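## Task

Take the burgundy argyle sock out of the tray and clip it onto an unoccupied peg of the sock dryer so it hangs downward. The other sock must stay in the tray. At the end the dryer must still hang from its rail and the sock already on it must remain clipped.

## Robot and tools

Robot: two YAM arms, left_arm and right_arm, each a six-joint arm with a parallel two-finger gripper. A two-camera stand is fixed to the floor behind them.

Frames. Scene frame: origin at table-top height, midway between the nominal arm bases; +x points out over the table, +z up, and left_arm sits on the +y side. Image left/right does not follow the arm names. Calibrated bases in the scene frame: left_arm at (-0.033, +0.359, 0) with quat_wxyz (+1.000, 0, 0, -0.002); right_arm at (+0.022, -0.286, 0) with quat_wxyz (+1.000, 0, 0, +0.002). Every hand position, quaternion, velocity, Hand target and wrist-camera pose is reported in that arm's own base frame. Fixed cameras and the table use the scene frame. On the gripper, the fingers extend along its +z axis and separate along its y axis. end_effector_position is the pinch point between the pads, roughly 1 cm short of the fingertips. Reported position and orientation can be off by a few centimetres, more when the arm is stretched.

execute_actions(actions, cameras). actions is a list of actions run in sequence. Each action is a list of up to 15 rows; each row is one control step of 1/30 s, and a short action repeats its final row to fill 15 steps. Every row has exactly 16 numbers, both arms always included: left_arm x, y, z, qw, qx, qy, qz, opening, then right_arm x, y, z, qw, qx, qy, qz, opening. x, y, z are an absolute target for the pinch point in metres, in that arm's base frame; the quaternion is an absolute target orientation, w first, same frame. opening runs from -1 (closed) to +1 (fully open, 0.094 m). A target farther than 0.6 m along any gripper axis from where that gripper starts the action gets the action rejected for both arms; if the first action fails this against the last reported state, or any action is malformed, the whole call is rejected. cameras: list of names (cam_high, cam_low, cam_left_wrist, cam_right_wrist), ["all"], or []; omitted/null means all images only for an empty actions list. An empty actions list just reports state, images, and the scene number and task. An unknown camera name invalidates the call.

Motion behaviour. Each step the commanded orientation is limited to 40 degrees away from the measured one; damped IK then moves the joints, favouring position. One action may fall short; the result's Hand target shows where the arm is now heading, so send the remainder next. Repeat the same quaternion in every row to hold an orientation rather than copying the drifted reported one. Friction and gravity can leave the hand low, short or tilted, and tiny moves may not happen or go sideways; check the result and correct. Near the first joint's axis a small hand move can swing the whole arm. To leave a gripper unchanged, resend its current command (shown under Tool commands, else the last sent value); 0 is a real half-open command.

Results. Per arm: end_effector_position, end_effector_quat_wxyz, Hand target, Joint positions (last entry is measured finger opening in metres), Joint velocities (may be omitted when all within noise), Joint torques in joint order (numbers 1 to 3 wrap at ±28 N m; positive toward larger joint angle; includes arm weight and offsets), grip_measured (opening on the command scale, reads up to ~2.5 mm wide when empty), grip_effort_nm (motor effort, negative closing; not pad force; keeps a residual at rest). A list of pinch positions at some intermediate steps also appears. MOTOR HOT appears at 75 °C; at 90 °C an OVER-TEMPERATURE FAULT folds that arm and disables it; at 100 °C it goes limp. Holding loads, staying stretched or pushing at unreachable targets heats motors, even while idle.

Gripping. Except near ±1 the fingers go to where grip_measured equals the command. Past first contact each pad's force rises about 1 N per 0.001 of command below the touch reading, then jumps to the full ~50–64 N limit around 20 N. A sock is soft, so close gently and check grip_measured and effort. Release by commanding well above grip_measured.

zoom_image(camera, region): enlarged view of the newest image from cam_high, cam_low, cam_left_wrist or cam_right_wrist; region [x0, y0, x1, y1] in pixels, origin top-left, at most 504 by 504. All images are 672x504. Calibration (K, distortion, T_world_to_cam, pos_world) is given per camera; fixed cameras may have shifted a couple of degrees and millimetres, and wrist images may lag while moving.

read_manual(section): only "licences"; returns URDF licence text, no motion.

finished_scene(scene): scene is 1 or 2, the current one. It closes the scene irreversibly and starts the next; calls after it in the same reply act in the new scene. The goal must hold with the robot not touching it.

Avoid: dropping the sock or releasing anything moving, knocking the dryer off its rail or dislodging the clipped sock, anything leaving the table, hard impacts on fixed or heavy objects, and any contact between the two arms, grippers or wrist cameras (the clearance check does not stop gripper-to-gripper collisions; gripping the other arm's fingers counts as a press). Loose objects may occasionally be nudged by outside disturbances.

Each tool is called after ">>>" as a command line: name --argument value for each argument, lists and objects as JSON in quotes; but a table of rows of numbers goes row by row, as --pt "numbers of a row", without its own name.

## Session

>>> execute_actions --actions '[]'

>>> zoom_image --camera "cam_high" --region '[60, 40, 400, 294]'

>>> zoom_image --camera "cam_high" --region '[200, 240, 420, 430]'

Scene clock: 0.00 s.
left_arm: end_effector_position=(+0.3783, +0.0033, +0.0741) grip_measured=+1.000 grip_effort_nm=n/a end_effector_quat_wxyz=(+0.558, -0.015, +0.830, +0.003) | right_arm: end_effector_position=(+0.3815, -0.0341, +0.0761) grip_measured=+1.000 grip_effort_nm=n/a end_effector_quat_wxyz=(+0.564, +0.079, +0.811, -0.131)
Joint positions: left_arm=[-0.003 1.526 0.306 0.833 -0.024 -0.023 0.094] | right_arm=[0.081 1.608 0.327 0.92 0.381 0.009 0.094]
Joint velocities: within noise
Joint torques (N m): no reading
Heat: left arm: 35 °C; right arm: 34 °C.
Hand target: left_arm +0.3794, +0.0033, +0.0761; +0.560, -0.015, +0.829, +0.003 | right_arm +0.3825, -0.0339, +0.0778; +0.566, +0.079, +0.811, -0.130
Tool commands: left_gripper/opening=+1.0 right_gripper/opening=+1.0
camera_calibration:
cam_left_wrist: T_world_to_cam=[[0.101996, -0.994645, -0.0167026, -0.0220757], [-0.842891, -0.077493, -0.532474, 0.356563], [0.528328, 0.0683888, -0.846281, -0.0366485], [0, 0, 0, 1]] pos_world=[0.322158, 0.00818003, 0.158477]
cam_right_wrist: T_world_to_cam=[[-0.26365, -0.960787, 0.0858933, 0.0675385], [-0.816725, 0.174961, -0.549863, 0.358238], [0.513273, -0.215123, -0.830827, -0.0401529], [0, 0, 0, 1]] pos_world=[0.330997, -0.00642538, 0.15782]

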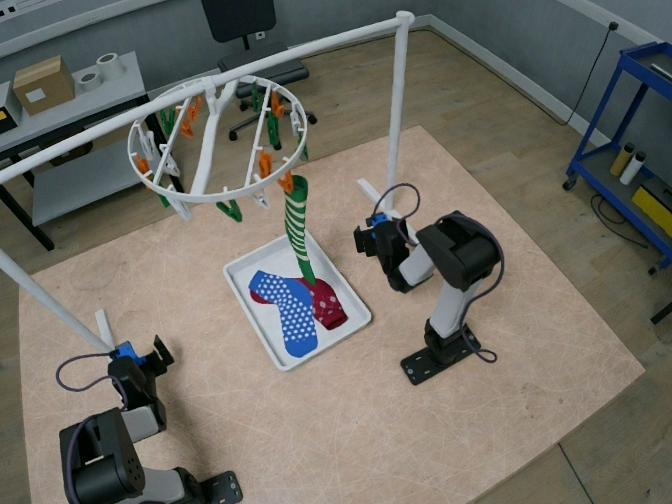

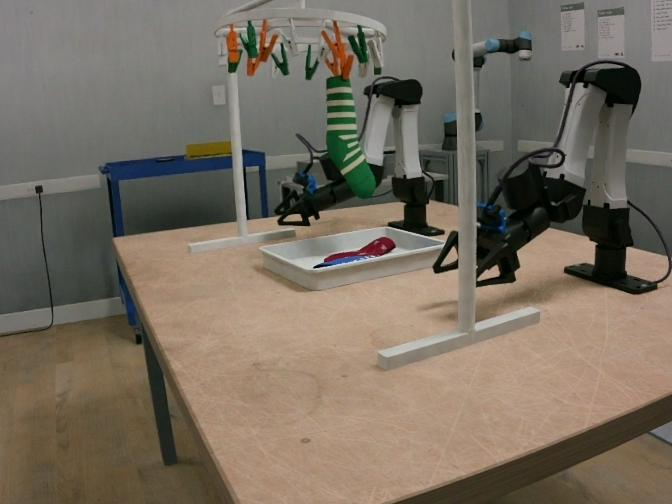

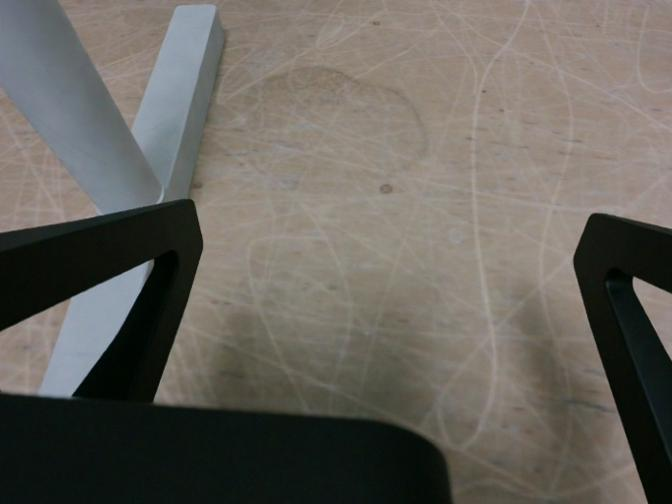

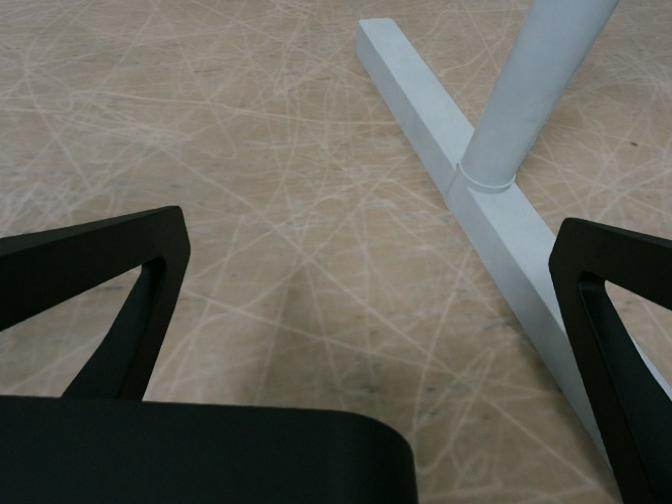

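Scaled by 1.482.

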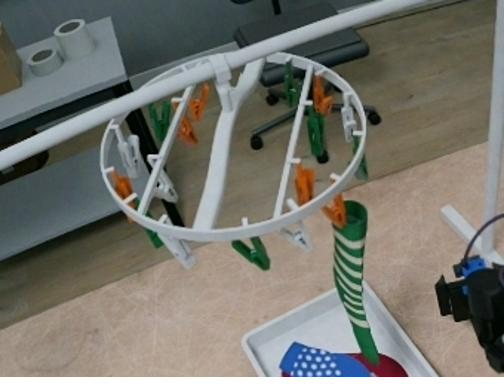

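Scaled by 2.291.

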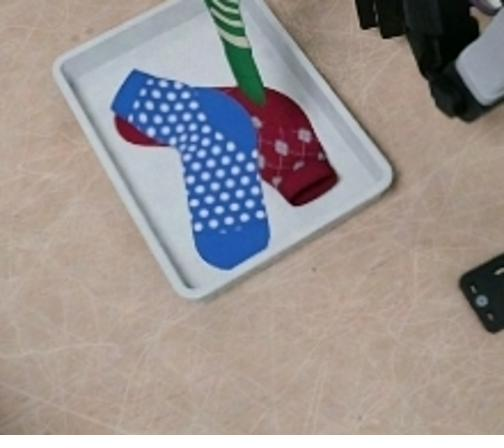

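>>> execute_actions --actions '[[[0.34,-0.08,0.16,0.4,0.15,0.88,-0.06,1, 0.3825,-0.0339,0.0778,0.566,0.079,0.811,-0.13,1],[0.29,-0.2,0.22,0.2,0.4,0.88,-0.1,1, 0.3825,-0.0339,0.0778,0.566,0.079,0.811,-0.13,1]],[[0.26,-0.28,0.24,0,0.707,0.707,0,1, 0.3825,-0.0339,0.0778,0.566,0.079,0.811,-0.13,1]],[[0.25,-0.36,0.22,0.05,0.93,0.36,0.03,1, 0.3825,-0.0339,0.0778,0.566,0.079,0.811,-0.13,1]],[[0.27,-0.45,0.15,0.079,0.987,0.13,0.036,0.8, 0.3825,-0.0339,0.0778,0.566,0.079,0.811,-0.13,1]],[[0.285,-0.47,0.10,0.079,0.987,0.13,0.036,0.8, 0.3825,-0.0339,0.0778,0.566,0.079,0.811,-0.13,1]]]' --cameras '["cam_left_wrist","cam_high"]'

Scene clock: 130.23 s.
left_arm: end_effector_position=(+0.2798, -0.4671, +0.0918) grip_measured=+0.803 grip_effort_nm=-0.16 end_effector_quat_wxyz=(+0.106, +0.984, +0.133, +0.049) | right_arm: end_effector_position=(+0.3815, -0.0341, +0.0761) grip_measured=+1.000 grip_effort_nm=-0.03 end_effector_quat_wxyz=(+0.564, +0.079, +0.811, -0.131)
Joint positions: left_arm=[-1.033 2.675 2.846 -1.508 -0.007 1.841 0.085] | right_arm=[0.081 1.608 0.327 0.92 0.381 0.009 0.094]
Joint velocities: left_arm=[-0.012 -0.007 -0.012 -0.183 -0.007 0.081 0] | right_arm=[within noise]
Joint torques (N m): left_arm=[0.53 -14.95 8.32 0.69 0.06 0.16] | right_arm=[-0.08 -5.12 5.05 2.16 -0.08 -0.1]
Heat: left arm: 40 °C; right arm: 39 °C.
Hand target: left_arm +0.2845, -0.4693, +0.0997; +0.120, +0.983, +0.130, +0.054 | right_arm +0.3825, -0.0339, +0.0778; +0.566, +0.079, +0.810, -0.130
Off the commanded pose: left_arm 0.010 m, 3 deg | right_arm 0.002 m, 0 deg.
elbow stopped short (left arm): the move would have taken joint 3 (elbow) straighter than the controller allows.
Step readings (end_effector_position of left_arm | right_arm):
0: (+0.3783, +0.0033, +0.0741) | (+0.3815, -0.0341, +0.0761)
1: (+0.3770, -0.0021, +0.0773) | (+0.3815, -0.0341, +0.0761)
2: (+0.3689, -0.0226, +0.0885) | (+0.3815, -0.0341, +0.0761)
4: (+0.3475, -0.1042, +0.1460) | (+0.3815, -0.0341, +0.0761)
8: (+0.2956, -0.1889, +0.2731) | (+0.3815, -0.0341, +0.0761)
15: (+0.2982, -0.2029, +0.2908) | (+0.3815, -0.0341, +0.0761)
16: (+0.2982, -0.2112, +0.2828) | (+0.3815, -0.0341, +0.0761)
17: (+0.2941, -0.2291, +0.2763) | (+0.3815, -0.0341, +0.0761)
19: (+0.2802, -0.2674, +0.2682) | (+0.3815, -0.0341, +0.0761)
23: (+0.2825, -0.3025, +0.2685) | (+0.3815, -0.0341, +0.0761)
30: (+0.2857, -0.3086, +0.2638) | (+0.3815, -0.0341, +0.0761)
31: (+0.2828, -0.3115, +0.2580) | (+0.3815, -0.0341, +0.0761)
32: (+0.2782, -0.3200, +0.2524) | (+0.3815, -0.0341, +0.0761)
34: (+0.2644, -0.3458, +0.2381) | (+0.3815, -0.0341, +0.0761)
38: (+0.2467, -0.3776, +0.2120) | (+0.3815, -0.0341, +0.0761)
45: (+0.2473, -0.3670, +0.2115) | (+0.3815, -0.0341, +0.0761)
46: (+0.2488, -0.3709, +0.2068) | (+0.3815, -0.0341, +0.0761)
47: (+0.2530, -0.3828, +0.2055) | (+0.3815, -0.0341, +0.0761)
49: (+0.2607, -0.4113, +0.1856) | (+0.3815, -0.0341, +0.0761)
53: (+0.2670, -0.4444, +0.1344) | (+0.3815, -0.0341, +0.0761)
60: (+0.2717, -0.4535, +0.1406) | (+0.3815, -0.0341, +0.0761)
61: (+0.2726, -0.4550, +0.1403) | (+0.3815, -0.0341, +0.0761)
62: (+0.2751, -0.4592, +0.1393) | (+0.3815, -0.0341, +0.0761)
64: (+0.2790, -0.4656, +0.1277) | (+0.3815, -0.0341, +0.0761)
68: (+0.2796, -0.4667, +0.0956) | (+0.3815, -0.0341, +0.0761)
75: (+0.2798, -0.4671, +0.0918) | (+0.3815, -0.0341, +0.0761)
camera_calibration:
cam_left_wrist: T_world_to_cam=[[-0.24173, 0.923548, -0.2977, 0.538406], [0.695606, 0.378834, 0.610424, -0.0758053], [0.676535, -0.0595241, -0.734001, -0.0489895], [0, 0, 0, 1]] pos_world=[0.216022, -0.471443, 0.170599]
Images, in order (width x height): cam_high 672x504, cam_left_wrist 672x504.

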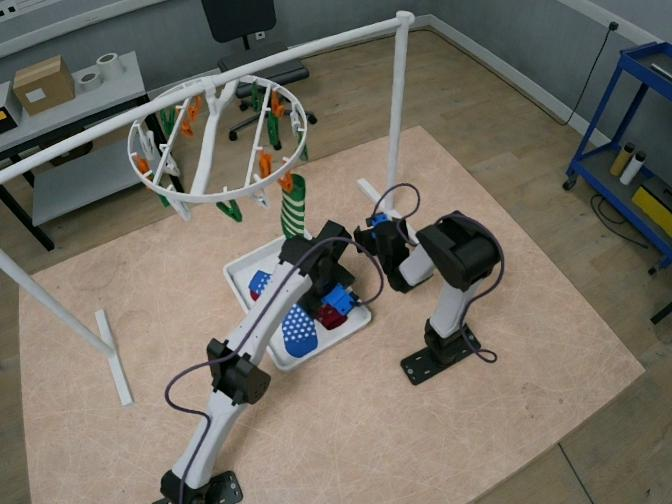

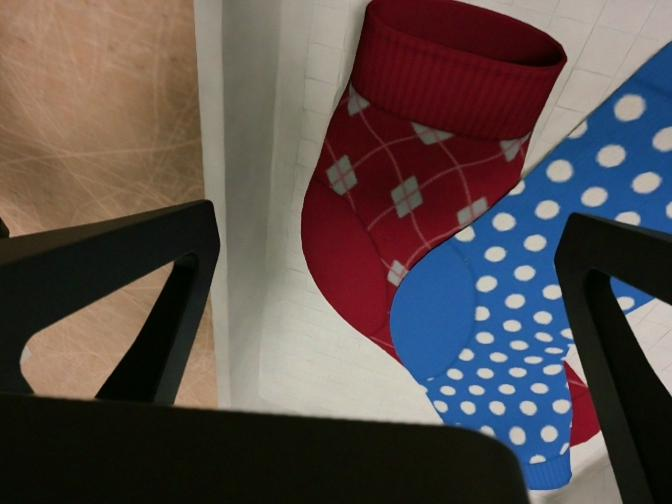

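>>> execute_actions --actions '[[[0.268,-0.465,0.06,0.079,0.987,0.13,0.036,0.75, 0.3825,-0.0339,0.0778,0.566,0.079,0.811,-0.13,1]],[[0.267,-0.465,0.038,0.079,0.987,0.13,0.036,0.75, 0.3825,-0.0339,0.0778,0.566,0.079,0.811,-0.13,1]],[[0.266,-0.465,0.026,0.079,0.987,0.13,0.036,0.75, 0.3825,-0.0339,0.0778,0.566,0.079,0.811,-0.13,1]]]' --cameras '["cam_left_wrist"]'

Scene clock: 150.40 s.
left_arm: end_effector_position=(+0.2690, -0.4612, +0.0170) grip_measured=+0.753 grip_effort_nm=-0.14 end_effector_quat_wxyz=(+0.068, +0.989, +0.128, +0.032) | right_arm: end_effector_position=(+0.3815, -0.0341, +0.0761) grip_measured=+1.000 grip_effort_nm=-0.03 end_effector_quat_wxyz=(+0.564, +0.079, +0.811, -0.131)
Joint positions: left_arm=[-1.045 2.59 2.391 -1.221 -0.007 1.839 0.082] | right_arm=[0.081 1.608 0.327 0.92 0.381 0.009 0.094]
Joint torques (N m): left_arm=[-0.65 -17.2 5.22 0.61 0.02 -0.11] | right_arm=[-0.1 -5.05 5.05 2.15 -0.07 -0.07]
Heat: left arm: 44 °C; right arm: 40 °C.
Hand target: left_arm +0.2659, -0.4650, +0.0260; +0.079, +0.988, +0.130, +0.036 | right_arm +0.3825, -0.0339, +0.0778; +0.566, +0.079, +0.810, -0.130
Off the commanded pose: left_arm 0.010 m, 1 deg | right_arm 0.002 m, 0 deg.
Step readings (end_effector_position of left_arm | right_arm):
0: (+0.2798, -0.4671, +0.0918) | (+0.3815, -0.0341, +0.0761)
1: (+0.2794, -0.4667, +0.0899) | (+0.3815, -0.0341, +0.0761)
2: (+0.2785, -0.4661, +0.0864) | (+0.3815, -0.0341, +0.0761)
4: (+0.2753, -0.4635, +0.0767) | (+0.3815, -0.0341, +0.0761)
8: (+0.2699, -0.4588, +0.0572) | (+0.3815, -0.0341, +0.0761)
15: (+0.2678, -0.4576, +0.0408) | (+0.3815, -0.0341, +0.0761)
16: (+0.2678, -0.4575, +0.0384) | (+0.3815, -0.0341, +0.0761)
17: (+0.2675, -0.4571, +0.0356) | (+0.3815, -0.0341, +0.0761)
19: (+0.2660, -0.4545, +0.0284) | (+0.3815, -0.0341, +0.0761)
23: (+0.2647, -0.4523, +0.0164) | (+0.3815, -0.0341, +0.0761)
30: (+0.2682, -0.4582, +0.0233) | (+0.3815, -0.0341, +0.0761)
31: (+0.2686, -0.4589, +0.0230) | (+0.3815, -0.0341, +0.0761)
32: (+0.2687, -0.4592, +0.0222) | (+0.3815, -0.0341, +0.0761)
34: (+0.2680, -0.4580, +0.0181) | (+0.3815, -0.0341, +0.0761)
38: (+0.2684, -0.4598, +0.0179) | (+0.3815, -0.0341, +0.0761)
45: (+0.2689, -0.4611, +0.0170) | (+0.3815, -0.0341, +0.0761)
camera_calibration:
cam_left_wrist: T_world_to_cam=[[-0.243181, 0.944738, -0.219848, 0.516888], [0.725215, 0.3276, 0.605591, -0.0563077], [0.644147, -0.0121686, -0.764805, -0.0650959], [0, 0, 0, 1]] pos_world=[0.208464, -0.47067, 0.0979504]
Images, in order (width x height): cam_left_wrist 672x504.

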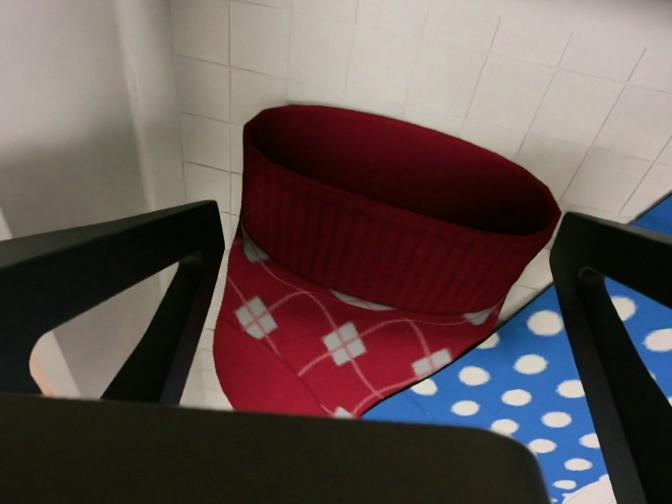

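>>> execute_actions --actions '[[[0.276,-0.4655,0.027,0.079,0.987,0.13,0.036,0.66, 0.3825,-0.0339,0.0778,0.566,0.079,0.811,-0.13,1]],[[0.277,-0.4655,0.025,0.079,0.987,0.13,0.036,0.3, 0.3825,-0.0339,0.0778,0.566,0.079,0.811,-0.13,1]],[[0.277,-0.4655,0.026,0.079,0.987,0.13,0.036,-0.2, 0.3825,-0.0339,0.0778,0.566,0.079,0.811,-0.13,1]],[[0.277,-0.4655,0.027,0.079,0.987,0.13,0.036,-0.7, 0.3825,-0.0339,0.0778,0.566,0.079,0.811,-0.13,1]],[[0.277,-0.4655,0.03,0.079,0.987,0.13,0.036,-1, 0.3825,-0.0339,0.0778,0.566,0.079,0.811,-0.13,1]],[[0.24,-0.45,0.06,0.079,0.987,0.13,0.036,-1, 0.3825,-0.0339,0.0778,0.566,0.079,0.811,-0.13,1]],[[0.20,-0.42,0.11,0.079,0.987,0.13,0.036,-1, 0.3825,-0.0339,0.0778,0.566,0.079,0.811,-0.13,1]],[[0.17,-0.38,0.18,0.05,0.95,0.3,0.036,-1, 0.3825,-0.0339,0.0778,0.566,0.079,0.811,-0.13,1]]]' --cameras '["cam_left_wrist","cam_high"]'

Scene clock: 177.87 s.
left_arm: end_effector_position=(+0.1693, -0.3782, +0.1801) grip_measured=-0.978 grip_effort_nm=-1.02 end_effector_quat_wxyz=(+0.055, +0.953, +0.295, +0.033) | right_arm: end_effector_position=(+0.3815, -0.0341, +0.0761) grip_measured=+1.000 grip_effort_nm=-0.03 end_effector_quat_wxyz=(+0.564, +0.079, +0.811, -0.131)
Joint positions: left_arm=[-1.173 2.072 2.159 -1.542 -0.055 1.371 0.001] | right_arm=[0.081 1.608 0.327 0.92 0.381 0.009 0.094]
Joint torques (N m): left_arm=[-0.29 -9.47 8.59 0.33 -0.09 -0.12] | right_arm=[-0.06 -5.07 5.07 2.17 -0.07 -0.08]
Heat: left arm: 50 °C; right arm: 41 °C.
Hand target: left_arm +0.1700, -0.3799, +0.1801; +0.053, +0.952, +0.300, +0.037 | right_arm +0.3825, -0.0339, +0.0778; +0.566, +0.079, +0.810, -0.130
Off the commanded pose: left_arm 0.002 m, 1 deg | right_arm 0.002 m, 0 deg.
joint sent to its limit (left arm) — joint 4 (wrist pitch), lower limit. The joint targets still meet the commanded pose.
Step readings (end_effector_position of left_arm | right_arm):
0: (+0.2690, -0.4612, +0.0170) | (+0.3815, -0.0341, +0.0761)
1: (+0.2692, -0.4615, +0.0181) | (+0.3815, -0.0341, +0.0761)
2: (+0.2695, -0.4622, +0.0194) | (+0.3815, -0.0341, +0.0761)
4: (+0.2708, -0.4644, +0.0232) | (+0.3815, -0.0341, +0.0761)
8: (+0.2724, -0.4672, +0.0274) | (+0.3815, -0.0341, +0.0761)
15: (+0.2720, -0.4664, +0.0273) | (+0.3815, -0.0341, +0.0761)
16: (+0.2720, -0.4664, +0.0273) | (+0.3815, -0.0341, +0.0761)
17: (+0.2720, -0.4664, +0.0273) | (+0.3815, -0.0341, +0.0761)
19: (+0.2720, -0.4664, +0.0273) | (+0.3815, -0.0341, +0.0761)
23: (+0.2720, -0.4664, +0.0273) | (+0.3815, -0.0341, +0.0761)
30: (+0.2720, -0.4664, +0.0273) | (+0.3815, -0.0341, +0.0761)
31: (+0.2720, -0.4664, +0.0273) | (+0.3815, -0.0341, +0.0761)
32: (+0.2720, -0.4664, +0.0273) | (+0.3815, -0.0341, +0.0761)
34: (+0.2720, -0.4664, +0.0273) | (+0.3815, -0.0341, +0.0761)
38: (+0.2720, -0.4664, +0.0273) | (+0.3815, -0.0341, +0.0761)
45: (+0.2720, -0.4664, +0.0273) | (+0.3815, -0.0341, +0.0761)
46: (+0.2720, -0.4664, +0.0275) | (+0.3815, -0.0341, +0.0761)
47: (+0.2720, -0.4663, +0.0277) | (+0.3815, -0.0341, +0.0761)
49: (+0.2721, -0.4666, +0.0284) | (+0.3815, -0.0341, +0.0761)
53: (+0.2723, -0.4670, +0.0291) | (+0.3815, -0.0341, +0.0761)
60: (+0.2722, -0.4668, +0.0291) | (+0.3815, -0.0341, +0.0761)
61: (+0.2721, -0.4667, +0.0292) | (+0.3815, -0.0341, +0.0761)
62: (+0.2722, -0.4668, +0.0301) | (+0.3815, -0.0341, +0.0761)
64: (+0.2724, -0.4672, +0.0314) | (+0.3815, -0.0341, +0.0761)
68: (+0.2727, -0.4676, +0.0329) | (+0.3815, -0.0341, +0.0761)
75: (+0.2724, -0.4671, +0.0328) | (+0.3815, -0.0341, +0.0761)
76: (+0.2687, -0.4664, +0.0328) | (+0.3815, -0.0341, +0.0761)
77: (+0.2643, -0.4602, +0.0322) | (+0.3815, -0.0341, +0.0761)
79: (+0.2530, -0.4489, +0.0344) | (+0.3815, -0.0341, +0.0761)
83: (+0.2416, -0.4447, +0.0464) | (+0.3815, -0.0341, +0.0761)
90: (+0.2396, -0.4487, +0.0505) | (+0.3815, -0.0341, +0.0761)
91: (+0.2360, -0.4476, +0.0519) | (+0.3815, -0.0341, +0.0761)
92: (+0.2313, -0.4395, +0.0535) | (+0.3815, -0.0341, +0.0761)
94: (+0.2184, -0.4245, +0.0660) | (+0.3815, -0.0341, +0.0761)
98: (+0.2054, -0.4231, +0.1046) | (+0.3815, -0.0341, +0.0761)
105: (+0.2011, -0.4237, +0.1136) | (+0.3815, -0.0341, +0.0761)
106: (+0.1986, -0.4217, +0.1165) | (+0.3815, -0.0341, +0.0761)
107: (+0.1959, -0.4148, +0.1206) | (+0.3815, -0.0341, +0.0761)
109: (+0.1876, -0.4028, +0.1365) | (+0.3815, -0.0341, +0.0761)
113: (+0.1772, -0.3926, +0.1727) | (+0.3815, -0.0341, +0.0761)
120: (+0.1710, -0.3833, +0.1820) | (+0.3815, -0.0341, +0.0761)
camera_calibration:
cam_left_wrist: T_world_to_cam=[[-0.551384, 0.80944, -0.201945, 0.447864], [0.587099, 0.548471, 0.595394, -0.00128461], [0.592697, 0.209729, -0.77764, 0.21972], [0, 0, 0, 1]] pos_world=[0.117472, -0.407896, 0.262072]
Images, in order (width x height): cam_high 672x504, cam_left_wrist 672x504.

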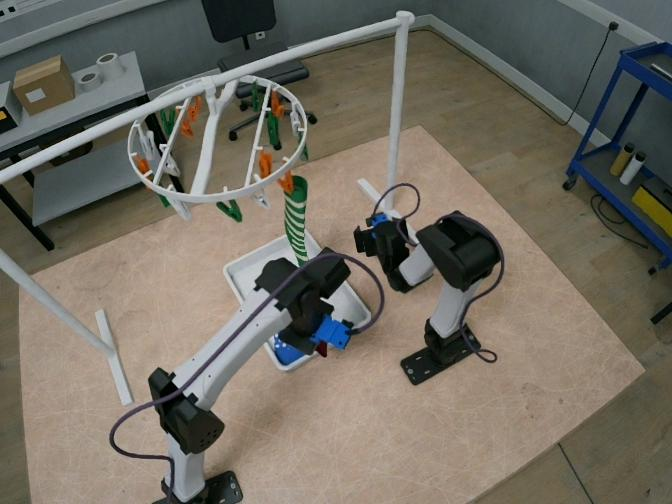

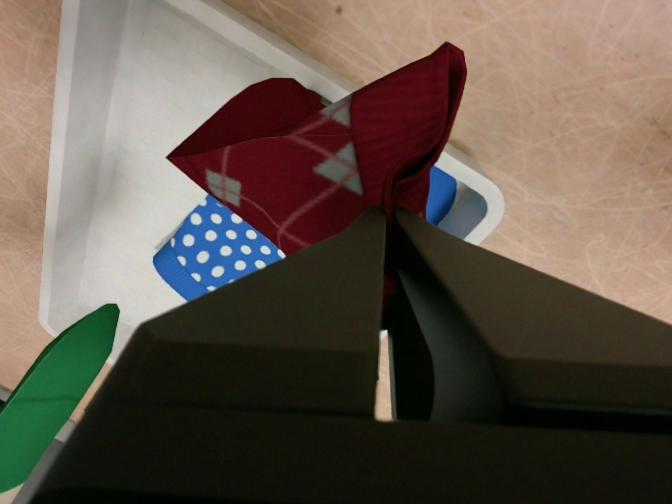

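>>> execute_actions --actions '[[[0.18,-0.34,0.2,0,0.819,0.574,0,-1, 0.34,-0.01,0.16,0.62,0.05,0.78,-0.08,1]],[[0.18,-0.29,0.21,0,0.574,0.819,0,-1, 0.27,0.07,0.3,0.66,0,0.75,0,1]],[[0.17,-0.27,0.21,0.243,0.33,0.908,-0.088,-1, 0.21,0.13,0.42,0.64,-0.1,0.75,0.1,1]],[[0.18,-0.28,0.24,0.565,0.143,0.807,-0.1,-1, 0.17,0.2,0.46,0.62,-0.1,0.77,0.08,0.6]],[[0.2,-0.32,0.28,0.801,0.144,0.544,-0.202,-1, 0.16,0.25,0.475,0.608,-0.055,0.791,0.042,0.3]],[[0.2,-0.32,0.28,0.801,0.144,0.544,-0.202,-1, 0.15,0.28,0.475,0.608,-0.055,0.791,0.042,0.3]]]' --cameras '["all"]'

>>> zoom_image --camera "cam_right_wrist" --region '[150, 0, 550, 250]'

>>> zoom_image --camera "cam_left_wrist" --region '[200, 0, 600, 300]'

Scene clock: 208.00 s.
left_arm: end_effector_position=(+0.1978, -0.3187, +0.2829) grip_measured=-0.978 grip_effort_nm=-1.02 end_effector_quat_wxyz=(+0.791, +0.142, +0.558, -0.208) | right_arm: end_effector_position=(+0.1507, +0.2845, +0.4713) grip_measured=+0.302 grip_effort_nm=-0.11 end_effector_quat_wxyz=(+0.628, -0.080, +0.771, +0.068)
Joint positions: left_arm=[-1.347 1.54 0.459 1.572 -0.778 0.352 0.001] | right_arm=[1.634 1.649 2.263 -1.566 1.319 0.942 0.061]
Joint torques (N m): left_arm=[0.62 -4.81 4.9 1.45 0.21 0.19] | right_arm=[0.08 -5.24 5.85 1.08 0.33 0]
Heat: left arm: 46 °C; right arm: 41 °C.
Hand target: left_arm +0.1994, -0.3173, +0.2798; +0.792, +0.148, +0.557, -0.200 | right_arm +0.1505, +0.2801, +0.4748; +0.627, -0.076, +0.771, +0.072
Off the commanded pose: left_arm 0.004 m, 2 deg | right_arm 0.006 m, 5 deg.
joint sent to its limit (right arm) — joint 4 (wrist pitch), lower limit. The joint targets are off in orientation, not in position.
Step readings (end_effector_position of left_arm | right_arm):
0: (+0.1694, -0.3780, +0.1801) | (+0.3815, -0.0341, +0.0761)
1: (+0.1701, -0.3756, +0.1800) | (+0.3796, -0.0324, +0.0785)
2: (+0.1701, -0.3713, +0.1793) | (+0.3706, -0.0297, +0.0887)
4: (+0.1756, -0.3566, +0.1826) | (+0.3586, -0.0248, +0.1262)
8: (+0.1875, -0.3437, +0.1953) | (+0.3445, -0.0167, +0.1897)
15: (+0.1856, -0.3428, +0.1973) | (+0.3369, -0.0151, +0.1680)
16: (+0.1851, -0.3404, +0.1966) | (+0.3351, -0.0096, +0.1704)
17: (+0.1839, -0.3344, +0.1937) | (+0.3267, +0.0083, +0.1839)
19: (+0.1818, -0.3123, +0.1934) | (+0.3082, +0.0425, +0.2435)
23: (+0.1842, -0.2949, +0.2067) | (+0.2640, +0.0723, +0.3482)
30: (+0.1829, -0.2927, +0.2100) | (+0.2651, +0.0775, +0.3258)
31: (+0.1819, -0.2912, +0.2067) | (+0.2627, +0.0812, +0.3253)
32: (+0.1799, -0.2880, +0.2000) | (+0.2538, +0.0967, +0.3325)
34: (+0.1641, -0.2626, +0.1893) | (+0.2314, +0.1182, +0.3824)
38: (+0.1532, -0.2474, +0.2041) | (+0.1983, +0.1244, +0.4682)
45: (+0.1609, -0.2627, +0.2108) | (+0.2068, +0.1357, +0.4365)
46: (+0.1626, -0.2653, +0.2112) | (+0.2059, +0.1415, +0.4321)
47: (+0.1642, -0.2680, +0.2118) | (+0.1927, +0.1617, +0.4347)
49: (+0.1501, -0.2675, +0.2128) | (+0.1664, +0.2016, +0.4522)
53: (+0.1466, -0.2704, +0.2216) | (+0.1569, +0.2271, +0.4657)
60: (+0.1696, -0.2756, +0.2271) | (+0.1658, +0.2150, +0.4643)
61: (+0.1718, -0.2780, +0.2313) | (+0.1650, +0.2172, +0.4649)
62: (+0.1752, -0.2821, +0.2381) | (+0.1623, +0.2207, +0.4740)
64: (+0.1808, -0.2931, +0.2494) | (+0.1569, +0.2394, +0.4843)
68: (+0.1885, -0.3074, +0.2550) | (+0.1567, +0.2676, +0.4738)
75: (+0.1978, -0.3087, +0.2582) | (+0.1579, +0.2603, +0.4789)
76: (+0.1985, -0.3083, +0.2584) | (+0.1570, +0.2607, +0.4807)
77: (+0.1989, -0.3083, +0.2588) | (+0.1558, +0.2630, +0.4848)
79: (+0.2001, -0.3089, +0.2597) | (+0.1529, +0.2715, +0.4874)
83: (+0.2016, -0.3139, +0.2578) | (+0.1505, +0.2877, +0.4749)
90: (+0.2021, -0.3233, +0.2603) | (+0.1507, +0.2855, +0.4719)
camera_calibration:
cam_left_wrist: T_world_to_cam=[[-0.421036, -0.906382, 0.0346609, -0.20337], [-0.265448, 0.0865869, -0.960229, 0.349751], [0.867333, -0.413491, -0.277054, -0.124219], [0, 0, 0, 1]] pos_world=[0.114954, -0.265978, 0.308475]
cam_right_wrist: T_world_to_cam=[[0.226485, -0.9732, -0.0398274, 0.267674], [-0.738344, -0.144873, -0.658681, 0.461713], [0.635258, 0.178588, -0.751368, 0.307324], [0, 0, 0, 1]] pos_world=[0.0850486, 0.272506, 0.545696]

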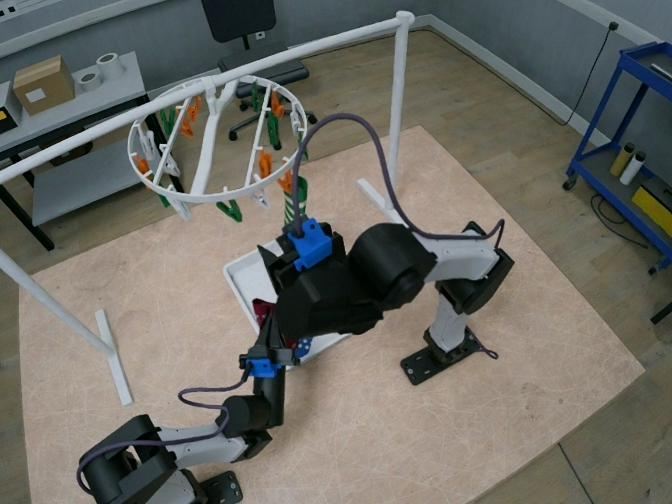

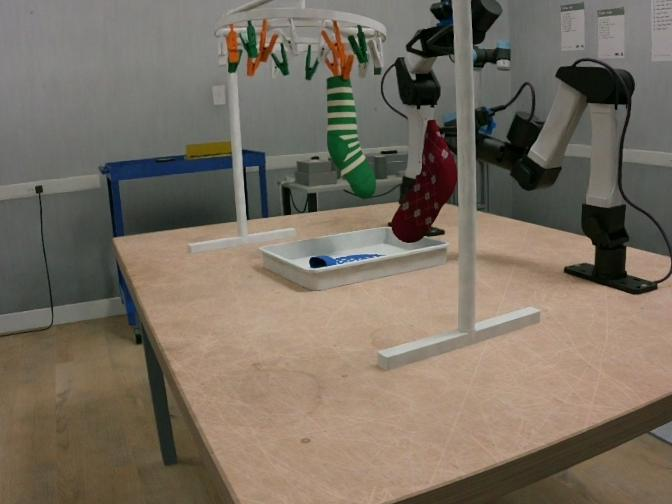

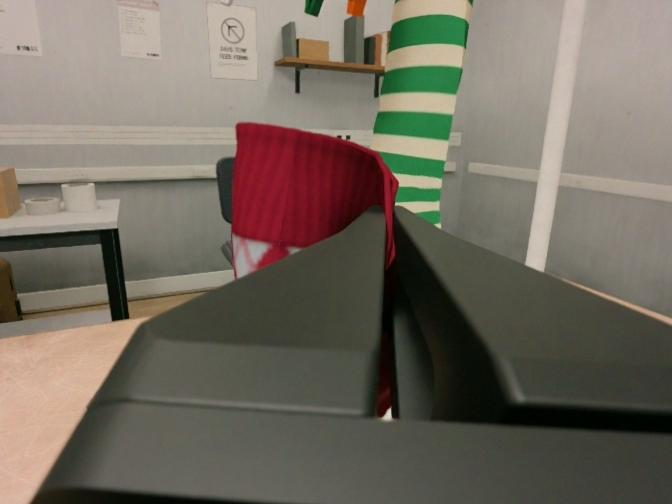

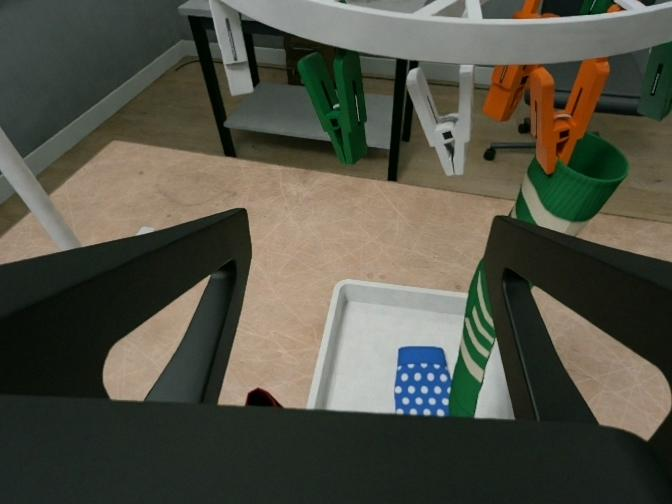

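Scaled by 1.260.

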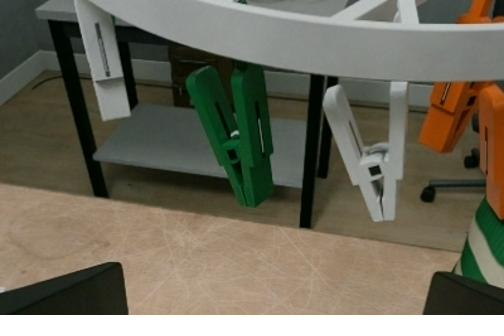

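Scaled by 1.260.

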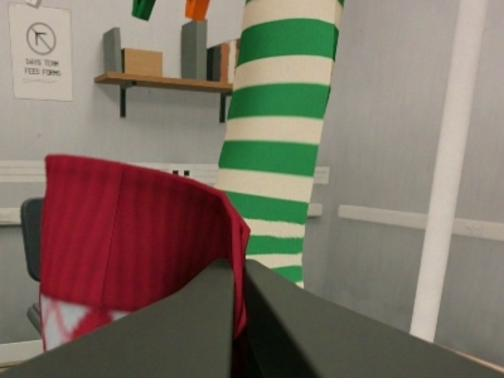

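>>> execute_actions --actions '[[[0.2,-0.32,0.28,0.792,0.148,0.557,-0.2,-1, 0.19,0.305,0.468,0.607,-0.069,0.79,0.053,-0.15]],[[0.2,-0.32,0.28,0.792,0.148,0.557,-0.2,-1, 0.235,0.317,0.458,0.607,-0.069,0.79,0.053,-0.15]]]' --cameras '["cam_right_wrist"]'

Scene clock: 264.43 s.
left_arm: end_effector_position=(+0.1980, -0.3198, +0.2808) grip_measured=-0.978 grip_effort_nm=-1.02 end_effector_quat_wxyz=(+0.790, +0.145, +0.559, -0.206) | right_arm: end_effector_position=(+0.2374, +0.3181, +0.4543) grip_measured=-0.148 grip_effort_nm=-0.11 end_effector_quat_wxyz=(+0.606, -0.064, +0.792, +0.038)
Joint positions: left_arm=[-1.347 1.547 0.459 1.573 -0.777 0.352 0.001] | right_arm=[1.333 1.705 2.196 -1.123 1.111 0.562 0.04]
Joint torques (N m): left_arm=[0.57 -4.62 5.96 1.43 0.23 0.18] | right_arm=[0.24 -7.62 4.6 1.8 -0.02 -0.21]
Heat: left arm: 39 °C; right arm: 38 °C.
Hand target: left_arm +0.2000, -0.3200, +0.2800; +0.792, +0.148, +0.557, -0.200 | right_arm +0.2348, +0.3165, +0.4581; +0.605, -0.067, +0.792, +0.050
Off the commanded pose: left_arm 0.002 m, 1 deg | right_arm 0.005 m, 2 deg.
Step readings (end_effector_position of left_arm | right_arm):
0: (+0.1977, -0.3187, +0.2830) | (+0.1507, +0.2844, +0.4713)
1: (+0.1978, -0.3188, +0.2828) | (+0.1532, +0.2849, +0.4708)
2: (+0.1978, -0.3189, +0.2826) | (+0.1607, +0.2857, +0.4717)
4: (+0.1979, -0.3195, +0.2814) | (+0.1814, +0.2863, +0.4716)
8: (+0.1980, -0.3198, +0.2808) | (+0.1916, +0.2955, +0.4664)
15: (+0.1980, -0.3198, +0.2808) | (+0.1909, +0.3013, +0.4658)
16: (+0.1980, -0.3198, +0.2808) | (+0.1942, +0.3016, +0.4652)
17: (+0.1980, -0.3198, +0.2808) | (+0.2019, +0.3017, +0.4647)
19: (+0.1980, -0.3198, +0.2808) | (+0.2236, +0.2973, +0.4629)
23: (+0.1980, -0.3198, +0.2808) | (+0.2368, +0.3038, +0.4561)
30: (+0.1980, -0.3198, +0.2808) | (+0.2383, +0.3197, +0.4436)
camera_calibration:
cam_right_wrist: T_world_to_cam=[[0.162727, -0.986496, -0.0185966, 0.289906], [-0.782323, -0.117517, -0.611687, 0.499729], [0.601241, 0.114086, -0.790881, 0.279954], [0, 0, 0, 1]] pos_world=[0.175454, 0.312778, 0.53248]
Images, in order (width x height): cam_right_wrist 672x504.

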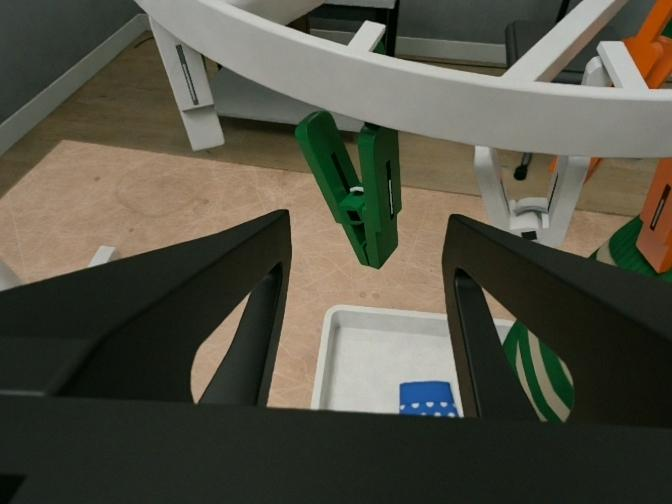

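>>> execute_actions --actions '[[[0.2,-0.32,0.28,0.792,0.148,0.557,-0.2,-1, 0.265,0.32,0.448,0.57,-0.02,0.82,0.01,-0.15]],[[0.2,-0.32,0.28,0.792,0.148,0.557,-0.2,-1, 0.283,0.321,0.442,0.537,0,0.843,0,-0.15]],[[0.2,-0.32,0.28,0.792,0.148,0.557,-0.2,-1, 0.293,0.321,0.441,0.537,0,0.843,0,-0.15]],[[0.23,-0.31,0.285,0.79,0.2,0.47,-0.33,-1, 0.293,0.321,0.441,0.537,0,0.843,0,-0.4]],[[0.26,-0.31,0.30,0.768,0.231,0.4,-0.4435,-1, 0.293,0.321,0.441,0.537,0,0.843,0,-0.55]],[[0.28,-0.315,0.305,0.768,0.231,0.4,-0.4435,-1, 0.293,0.321,0.441,0.537,0,0.843,0,-0.68]]]' --cameras '["all"]'

>>> zoom_image --camera "cam_right_wrist" --region '[240, 100, 500, 440]'

Scene clock: 334.23 s.
left_arm: end_effector_position=(+0.2772, -0.3134, +0.3001) grip_measured=-0.978 grip_effort_nm=-1.02 end_effector_quat_wxyz=(+0.743, +0.254, +0.456, -0.419) | right_arm: end_effector_position=(+0.2867, +0.3224, +0.4358) grip_measured=-0.678 grip_effort_nm=-0.11 end_effector_quat_wxyz=(+0.552, -0.021, +0.834, +0.017)
Joint positions: left_arm=[-0.746 1.634 0.537 1.585 0.245 -0.134 0.001] | right_arm=[1.186 2.085 2.848 -1.546 0.983 0.698 0.015]
Joint torques (N m): left_arm=[0.36 -5.48 8.14 1.54 -0.02 -0.12] | right_arm=[-1.33 -7.28 5.74 1.81 0.32 -0.25]
Heat: left arm: 40 °C; right arm: 44 °C.
Hand target: left_arm +0.2799, -0.3149, +0.3053; +0.744, +0.252, +0.451, -0.425 | right_arm +0.2927, +0.3204, +0.4404; +0.559, -0.011, +0.829, +0.018
Off the commanded pose: left_arm 0.006 m, 8 deg | right_arm 0.008 m, 4 deg.
elbow stopped short (right arm): the move would have taken joint 3 (elbow) straighter than the controller allows.
joint sent to its limit (left arm) — joint 4 (wrist pitch), upper limit. The joint targets are off in orientation, not in position.
Step readings (end_effector_position of left_arm | right_arm):
0: (+0.1980, -0.3198, +0.2808) | (+0.2374, +0.3182, +0.4543)
1: (+0.1980, -0.3198, +0.2808) | (+0.2393, +0.3178, +0.4545)
2: (+0.1980, -0.3198, +0.2808) | (+0.2445, +0.3178, +0.4577)
4: (+0.1980, -0.3198, +0.2808) | (+0.2580, +0.3179, +0.4608)
8: (+0.1980, -0.3198, +0.2808) | (+0.2658, +0.3235, +0.4532)
15: (+0.1980, -0.3198, +0.2808) | (+0.2651, +0.3216, +0.4555)
16: (+0.1980, -0.3198, +0.2808) | (+0.2659, +0.3207, +0.4561)
17: (+0.1980, -0.3198, +0.2808) | (+0.2680, +0.3205, +0.4568)
19: (+0.1980, -0.3198, +0.2808) | (+0.2741, +0.3201, +0.4536)
23: (+0.1980, -0.3198, +0.2808) | (+0.2797, +0.3250, +0.4430)
30: (+0.1980, -0.3198, +0.2808) | (+0.2797, +0.3245, +0.4412)
31: (+0.1980, -0.3198, +0.2808) | (+0.2801, +0.3240, +0.4412)
32: (+0.1980, -0.3198, +0.2808) | (+0.2810, +0.3237, +0.4407)
34: (+0.1980, -0.3198, +0.2808) | (+0.2839, +0.3225, +0.4387)
38: (+0.1980, -0.3198, +0.2808) | (+0.2861, +0.3228, +0.4360)
45: (+0.1980, -0.3198, +0.2808) | (+0.2861, +0.3229, +0.4358)
46: (+0.2007, -0.3194, +0.2809) | (+0.2861, +0.3229, +0.4358)
47: (+0.2089, -0.3154, +0.2793) | (+0.2861, +0.3229, +0.4358)
49: (+0.2343, -0.2982, +0.2733) | (+0.2862, +0.3228, +0.4358)
53: (+0.2450, -0.2959, +0.2746) | (+0.2862, +0.3228, +0.4358)
60: (+0.2344, -0.3085, +0.2778) | (+0.2862, +0.3228, +0.4358)
61: (+0.2361, -0.3087, +0.2789) | (+0.2862, +0.3228, +0.4358)
62: (+0.2435, -0.3066, +0.2818) | (+0.2864, +0.3227, +0.4358)
64: (+0.2650, -0.2949, +0.2877) | (+0.2864, +0.3227, +0.4358)
68: (+0.2710, -0.2950, +0.2937) | (+0.2865, +0.3226, +0.4358)
75: (+0.2596, -0.3072, +0.2935) | (+0.2865, +0.3226, +0.4358)
76: (+0.2605, -0.3082, +0.2939) | (+0.2865, +0.3226, +0.4358)
77: (+0.2654, -0.3099, +0.2966) | (+0.2866, +0.3225, +0.4358)
79: (+0.2748, -0.3117, +0.2994) | (+0.2867, +0.3224, +0.4358)
83: (+0.2792, -0.3120, +0.3003) | (+0.2867, +0.3224, +0.4358)
90: (+0.2775, -0.3132, +0.3001) | (+0.2867, +0.3224, +0.4358)
camera_calibration:
cam_left_wrist: T_world_to_cam=[[-0.815401, -0.577301, 0.0429536, 0.0441697], [-0.12223, 0.0991655, -0.987535, 0.359288], [0.565846, -0.810487, -0.151423, -0.264778], [0, 0, 0, 1]] pos_world=[0.229755, -0.224729, 0.312819]
cam_right_wrist: T_world_to_cam=[[0.0644872, -0.996957, -0.0438077, 0.328207], [-0.866256, -0.0341311, -0.498434, 0.475337], [0.495422, 0.0700913, -0.86582, 0.31234], [0, 0, 0, 1]] pos_world=[0.235858, 0.32154, 0.521732]

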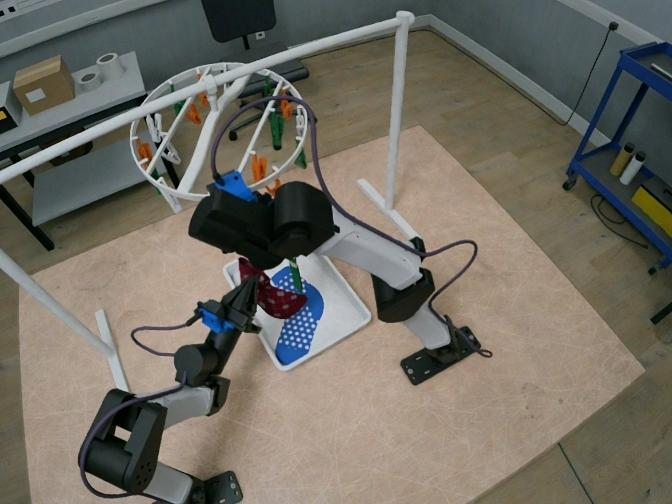

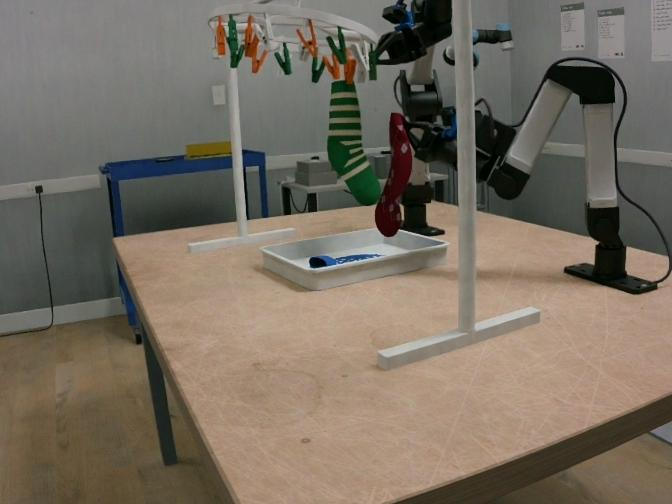

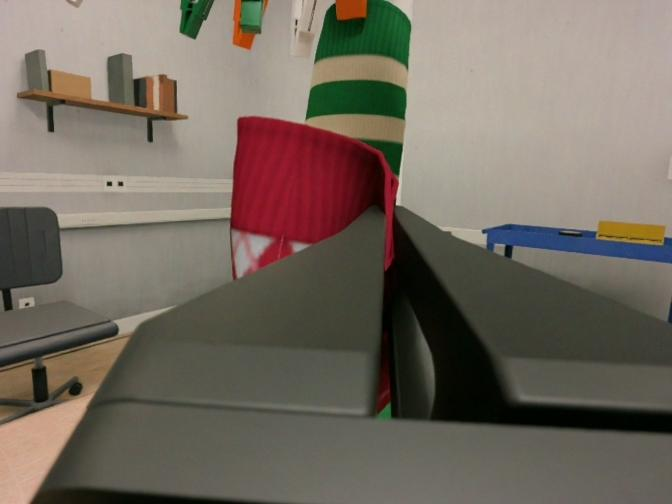

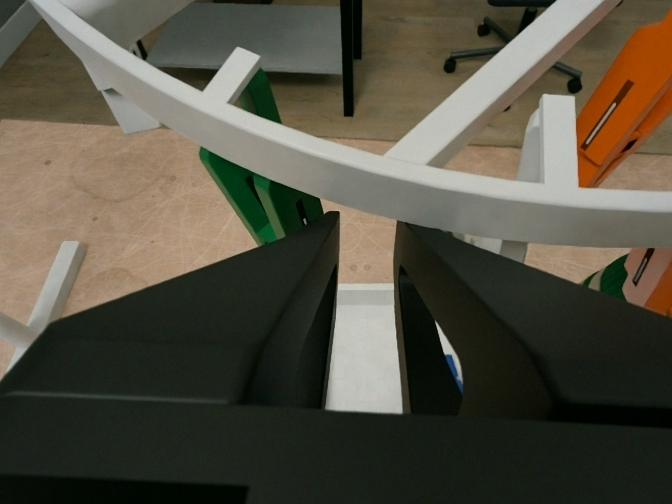

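Scaled by 1.482.

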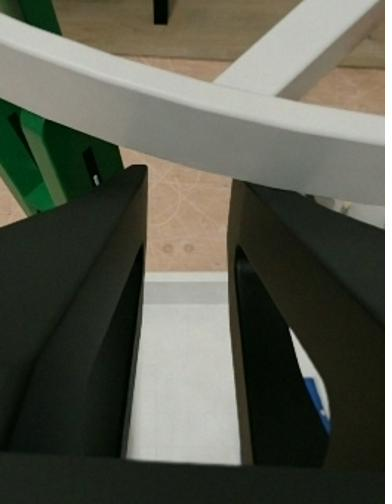

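>>> execute_actions --actions '[[[0.28,-0.315,0.305,0.744,0.252,0.451,-0.425,-1, 0.265,0.318,0.448,0.57,-0.02,0.82,0.01,-0.68]],[[0.28,-0.315,0.305,0.744,0.252,0.451,-0.425,-1, 0.22,0.318,0.462,0.59,-0.03,0.807,0.03,-0.4]],[[0.28,-0.315,0.305,0.744,0.252,0.451,-0.425,-1, 0.215,0.318,0.464,0.6,-0.03,0.8,0.03,-0.15]]]' --cameras '["cam_right_wrist","cam_high"]'

Scene clock: 345.30 s.
left_arm: end_effector_position=(+0.2770, -0.3136, +0.3000) grip_measured=-0.978 grip_effort_nm=-1.02 end_effector_quat_wxyz=(+0.742, +0.254, +0.456, -0.420) | right_arm: end_effector_position=(+0.2178, +0.3295, +0.4561) grip_measured=-0.152 grip_effort_nm=0.06 end_effector_quat_wxyz=(+0.596, -0.038, +0.801, +0.030)
Joint positions: left_arm=[-0.746 1.634 0.537 1.585 0.246 -0.135 0.001] | right_arm=[1.407 1.97 2.681 -1.569 1.182 0.822 0.04]
Joint torques (N m): left_arm=[0.42 -5.45 8.08 1.54 -0.02 -0.1] | right_arm=[0.43 -9.37 3.58 1.29 0.39 0.03]
Heat: left arm: 41 °C; right arm: 45 °C.
Hand target: left_arm +0.2799, -0.3148, +0.3049; +0.744, +0.252, +0.451, -0.425 | right_arm +0.2154, +0.3183, +0.4640; +0.601, -0.031, +0.798, +0.032
Off the commanded pose: left_arm 0.006 m, 1 deg | right_arm 0.014 m, 1 deg.
joint sent to its limit (left arm) — joint 4 (wrist pitch), upper limit. The joint targets still meet the commanded pose.
joint sent to its limit (right arm) — joint 4 (wrist pitch), lower limit. The joint targets still meet the commanded pose.
Step readings (end_effector_position of left_arm | right_arm):
0: (+0.2771, -0.3135, +0.3000) | (+0.2867, +0.3224, +0.4358)
1: (+0.2771, -0.3135, +0.3000) | (+0.2845, +0.3238, +0.4360)
2: (+0.2771, -0.3135, +0.3000) | (+0.2820, +0.3238, +0.4366)
4: (+0.2770, -0.3136, +0.3000) | (+0.2742, +0.3283, +0.4381)
8: (+0.2770, -0.3136, +0.3000) | (+0.2660, +0.3328, +0.4396)
15: (+0.2770, -0.3136, +0.3000) | (+0.2666, +0.3307, +0.4408)
16: (+0.2770, -0.3136, +0.3000) | (+0.2636, +0.3314, +0.4417)
17: (+0.2770, -0.3136, +0.3000) | (+0.2579, +0.3318, +0.4426)
19: (+0.2770, -0.3136, +0.3000) | (+0.2406, +0.3370, +0.4460)
23: (+0.2770, -0.3136, +0.3000) | (+0.2194, +0.3369, +0.4536)
30: (+0.2770, -0.3136, +0.3000) | (+0.2198, +0.3293, +0.4567)
31: (+0.2770, -0.3136, +0.3000) | (+0.2198, +0.3292, +0.4564)
32: (+0.2770, -0.3136, +0.3000) | (+0.2194, +0.3291, +0.4560)
34: (+0.2770, -0.3136, +0.3000) | (+0.2183, +0.3299, +0.4554)
38: (+0.2770, -0.3136, +0.3000) | (+0.2175, +0.3303, +0.4554)
45: (+0.2770, -0.3136, +0.3000) | (+0.2177, +0.3297, +0.4560)
camera_calibration:
cam_right_wrist: T_world_to_cam=[[0.111332, -0.993033, -0.0386056, 0.326791], [-0.803742, -0.0671269, -0.591179, 0.465608], [0.584469, 0.0968459, -0.805616, 0.307994], [0, 0, 0, 1]] pos_world=[0.157834, 0.325941, 0.535999]
Images, in order (width x height): cam_high 672x504, cam_right_wrist 672x504.

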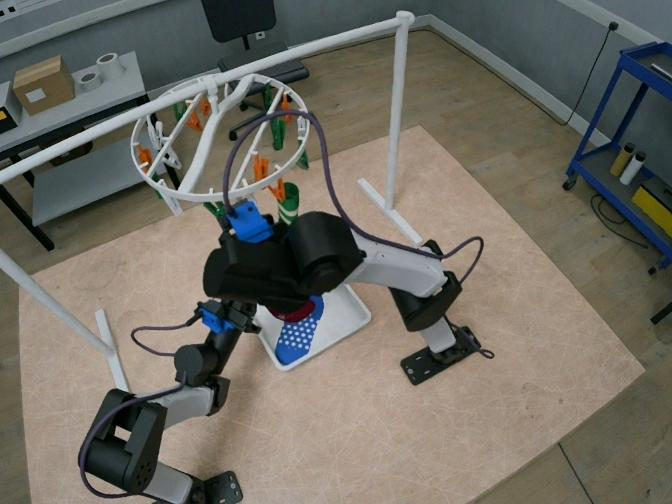

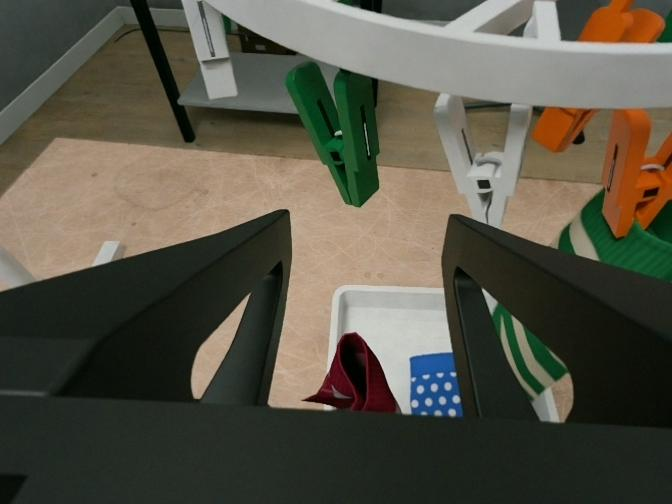

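>>> execute_actions --actions '[[[0.28,-0.315,0.305,0.744,0.252,0.451,-0.425,-1, 0.22,0.342,0.462,0.573,0.057,0.817,-0.04,-0.05]],[[0.28,-0.315,0.305,0.744,0.252,0.451,-0.425,-1, 0.245,0.343,0.455,0.573,0.057,0.817,-0.04,-0.05]],[[0.28,-0.315,0.305,0.744,0.252,0.451,-0.425,-1, 0.265,0.343,0.448,0.573,0.057,0.817,-0.04,-0.05]]]' --cameras '["cam_right_wrist"]'

Scene clock: 368.73 s.
left_arm: end_effector_position=(+0.2770, -0.3136, +0.3000) grip_measured=-0.978 grip_effort_nm=-1.02 end_effector_quat_wxyz=(+0.742, +0.254, +0.456, -0.420) | right_arm: end_effector_position=(+0.2646, +0.3351, +0.4511) grip_measured=-0.052 grip_effort_nm=0.05 end_effector_quat_wxyz=(+0.623, +0.030, +0.782, -0.007)
Joint positions: left_arm=[-0.746 1.634 0.537 1.585 0.246 -0.135 0.001] | right_arm=[1.3 2.133 2.854 -1.529 1.256 0.809 0.045]
Joint torques (N m): left_arm=[0.42 -5.44 8.06 1.55 -0.02 -0.1] | right_arm=[0.08 -7.28 5.35 1.59 0.09 -0.2]
Heat: left arm: 43 °C; right arm: 44 °C.
Hand target: left_arm +0.2799, -0.3148, +0.3049; +0.744, +0.252, +0.451, -0.425 | right_arm +0.2649, +0.3424, +0.4475; +0.619, +0.024, +0.785, +0.000
Off the commanded pose: left_arm 0.006 m, 1 deg | right_arm 0.008 m, 9 deg.
elbow stopped short (right arm): the move would have taken joint 3 (elbow) straighter than the controller allows.
joint sent to its limit (left arm) — joint 4 (wrist pitch), upper limit. The joint targets still meet the commanded pose.
Step readings (end_effector_position of left_arm | right_arm):
0: (+0.2770, -0.3136, +0.3000) | (+0.2178, +0.3295, +0.4562)
1: (+0.2770, -0.3136, +0.3000) | (+0.2175, +0.3303, +0.4567)
2: (+0.2770, -0.3136, +0.3000) | (+0.2180, +0.3311, +0.4608)
4: (+0.2770, -0.3136, +0.3000) | (+0.2185, +0.3359, +0.4625)
8: (+0.2770, -0.3136, +0.3000) | (+0.2201, +0.3445, +0.4571)
15: (+0.2770, -0.3136, +0.3000) | (+0.2206, +0.3435, +0.4593)
16: (+0.2770, -0.3136, +0.3000) | (+0.2220, +0.3430, +0.4596)
17: (+0.2770, -0.3136, +0.3000) | (+0.2257, +0.3420, +0.4603)
19: (+0.2770, -0.3136, +0.3000) | (+0.2358, +0.3377, +0.4600)
23: (+0.2770, -0.3136, +0.3000) | (+0.2459, +0.3346, +0.4572)
30: (+0.2770, -0.3136, +0.3000) | (+0.2460, +0.3350, +0.4573)
31: (+0.2770, -0.3136, +0.3000) | (+0.2473, +0.3346, +0.4570)
32: (+0.2770, -0.3136, +0.3000) | (+0.2494, +0.3349, +0.4565)
34: (+0.2770, -0.3136, +0.3000) | (+0.2565, +0.3334, +0.4545)
38: (+0.2770, -0.3136, +0.3000) | (+0.2645, +0.3332, +0.4510)
45: (+0.2770, -0.3136, +0.3000) | (+0.2646, +0.3348, +0.4510)
camera_calibration:
cam_right_wrist: T_world_to_cam=[[-0.0380103, -0.997414, -0.0609995, 0.378022], [-0.763681, 0.0683641, -0.641964, 0.467605], [0.644474, 0.0221829, -0.764304, 0.266489], [0, 0, 0, 1]] pos_world=[0.199724, 0.339165, 0.526924]
Images, in order (width x height): cam_right_wrist 672x504.

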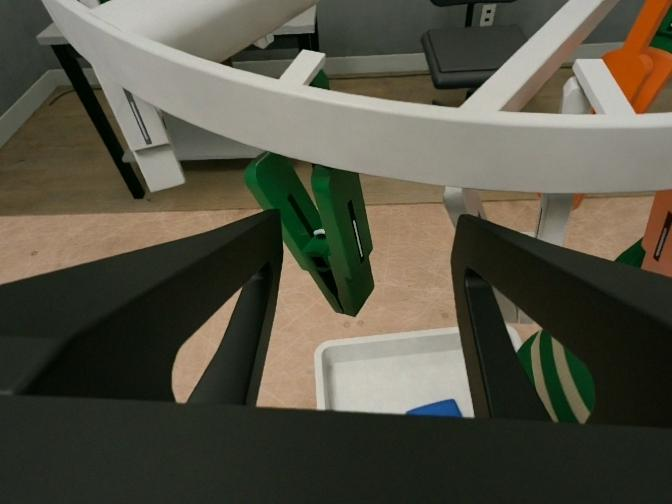

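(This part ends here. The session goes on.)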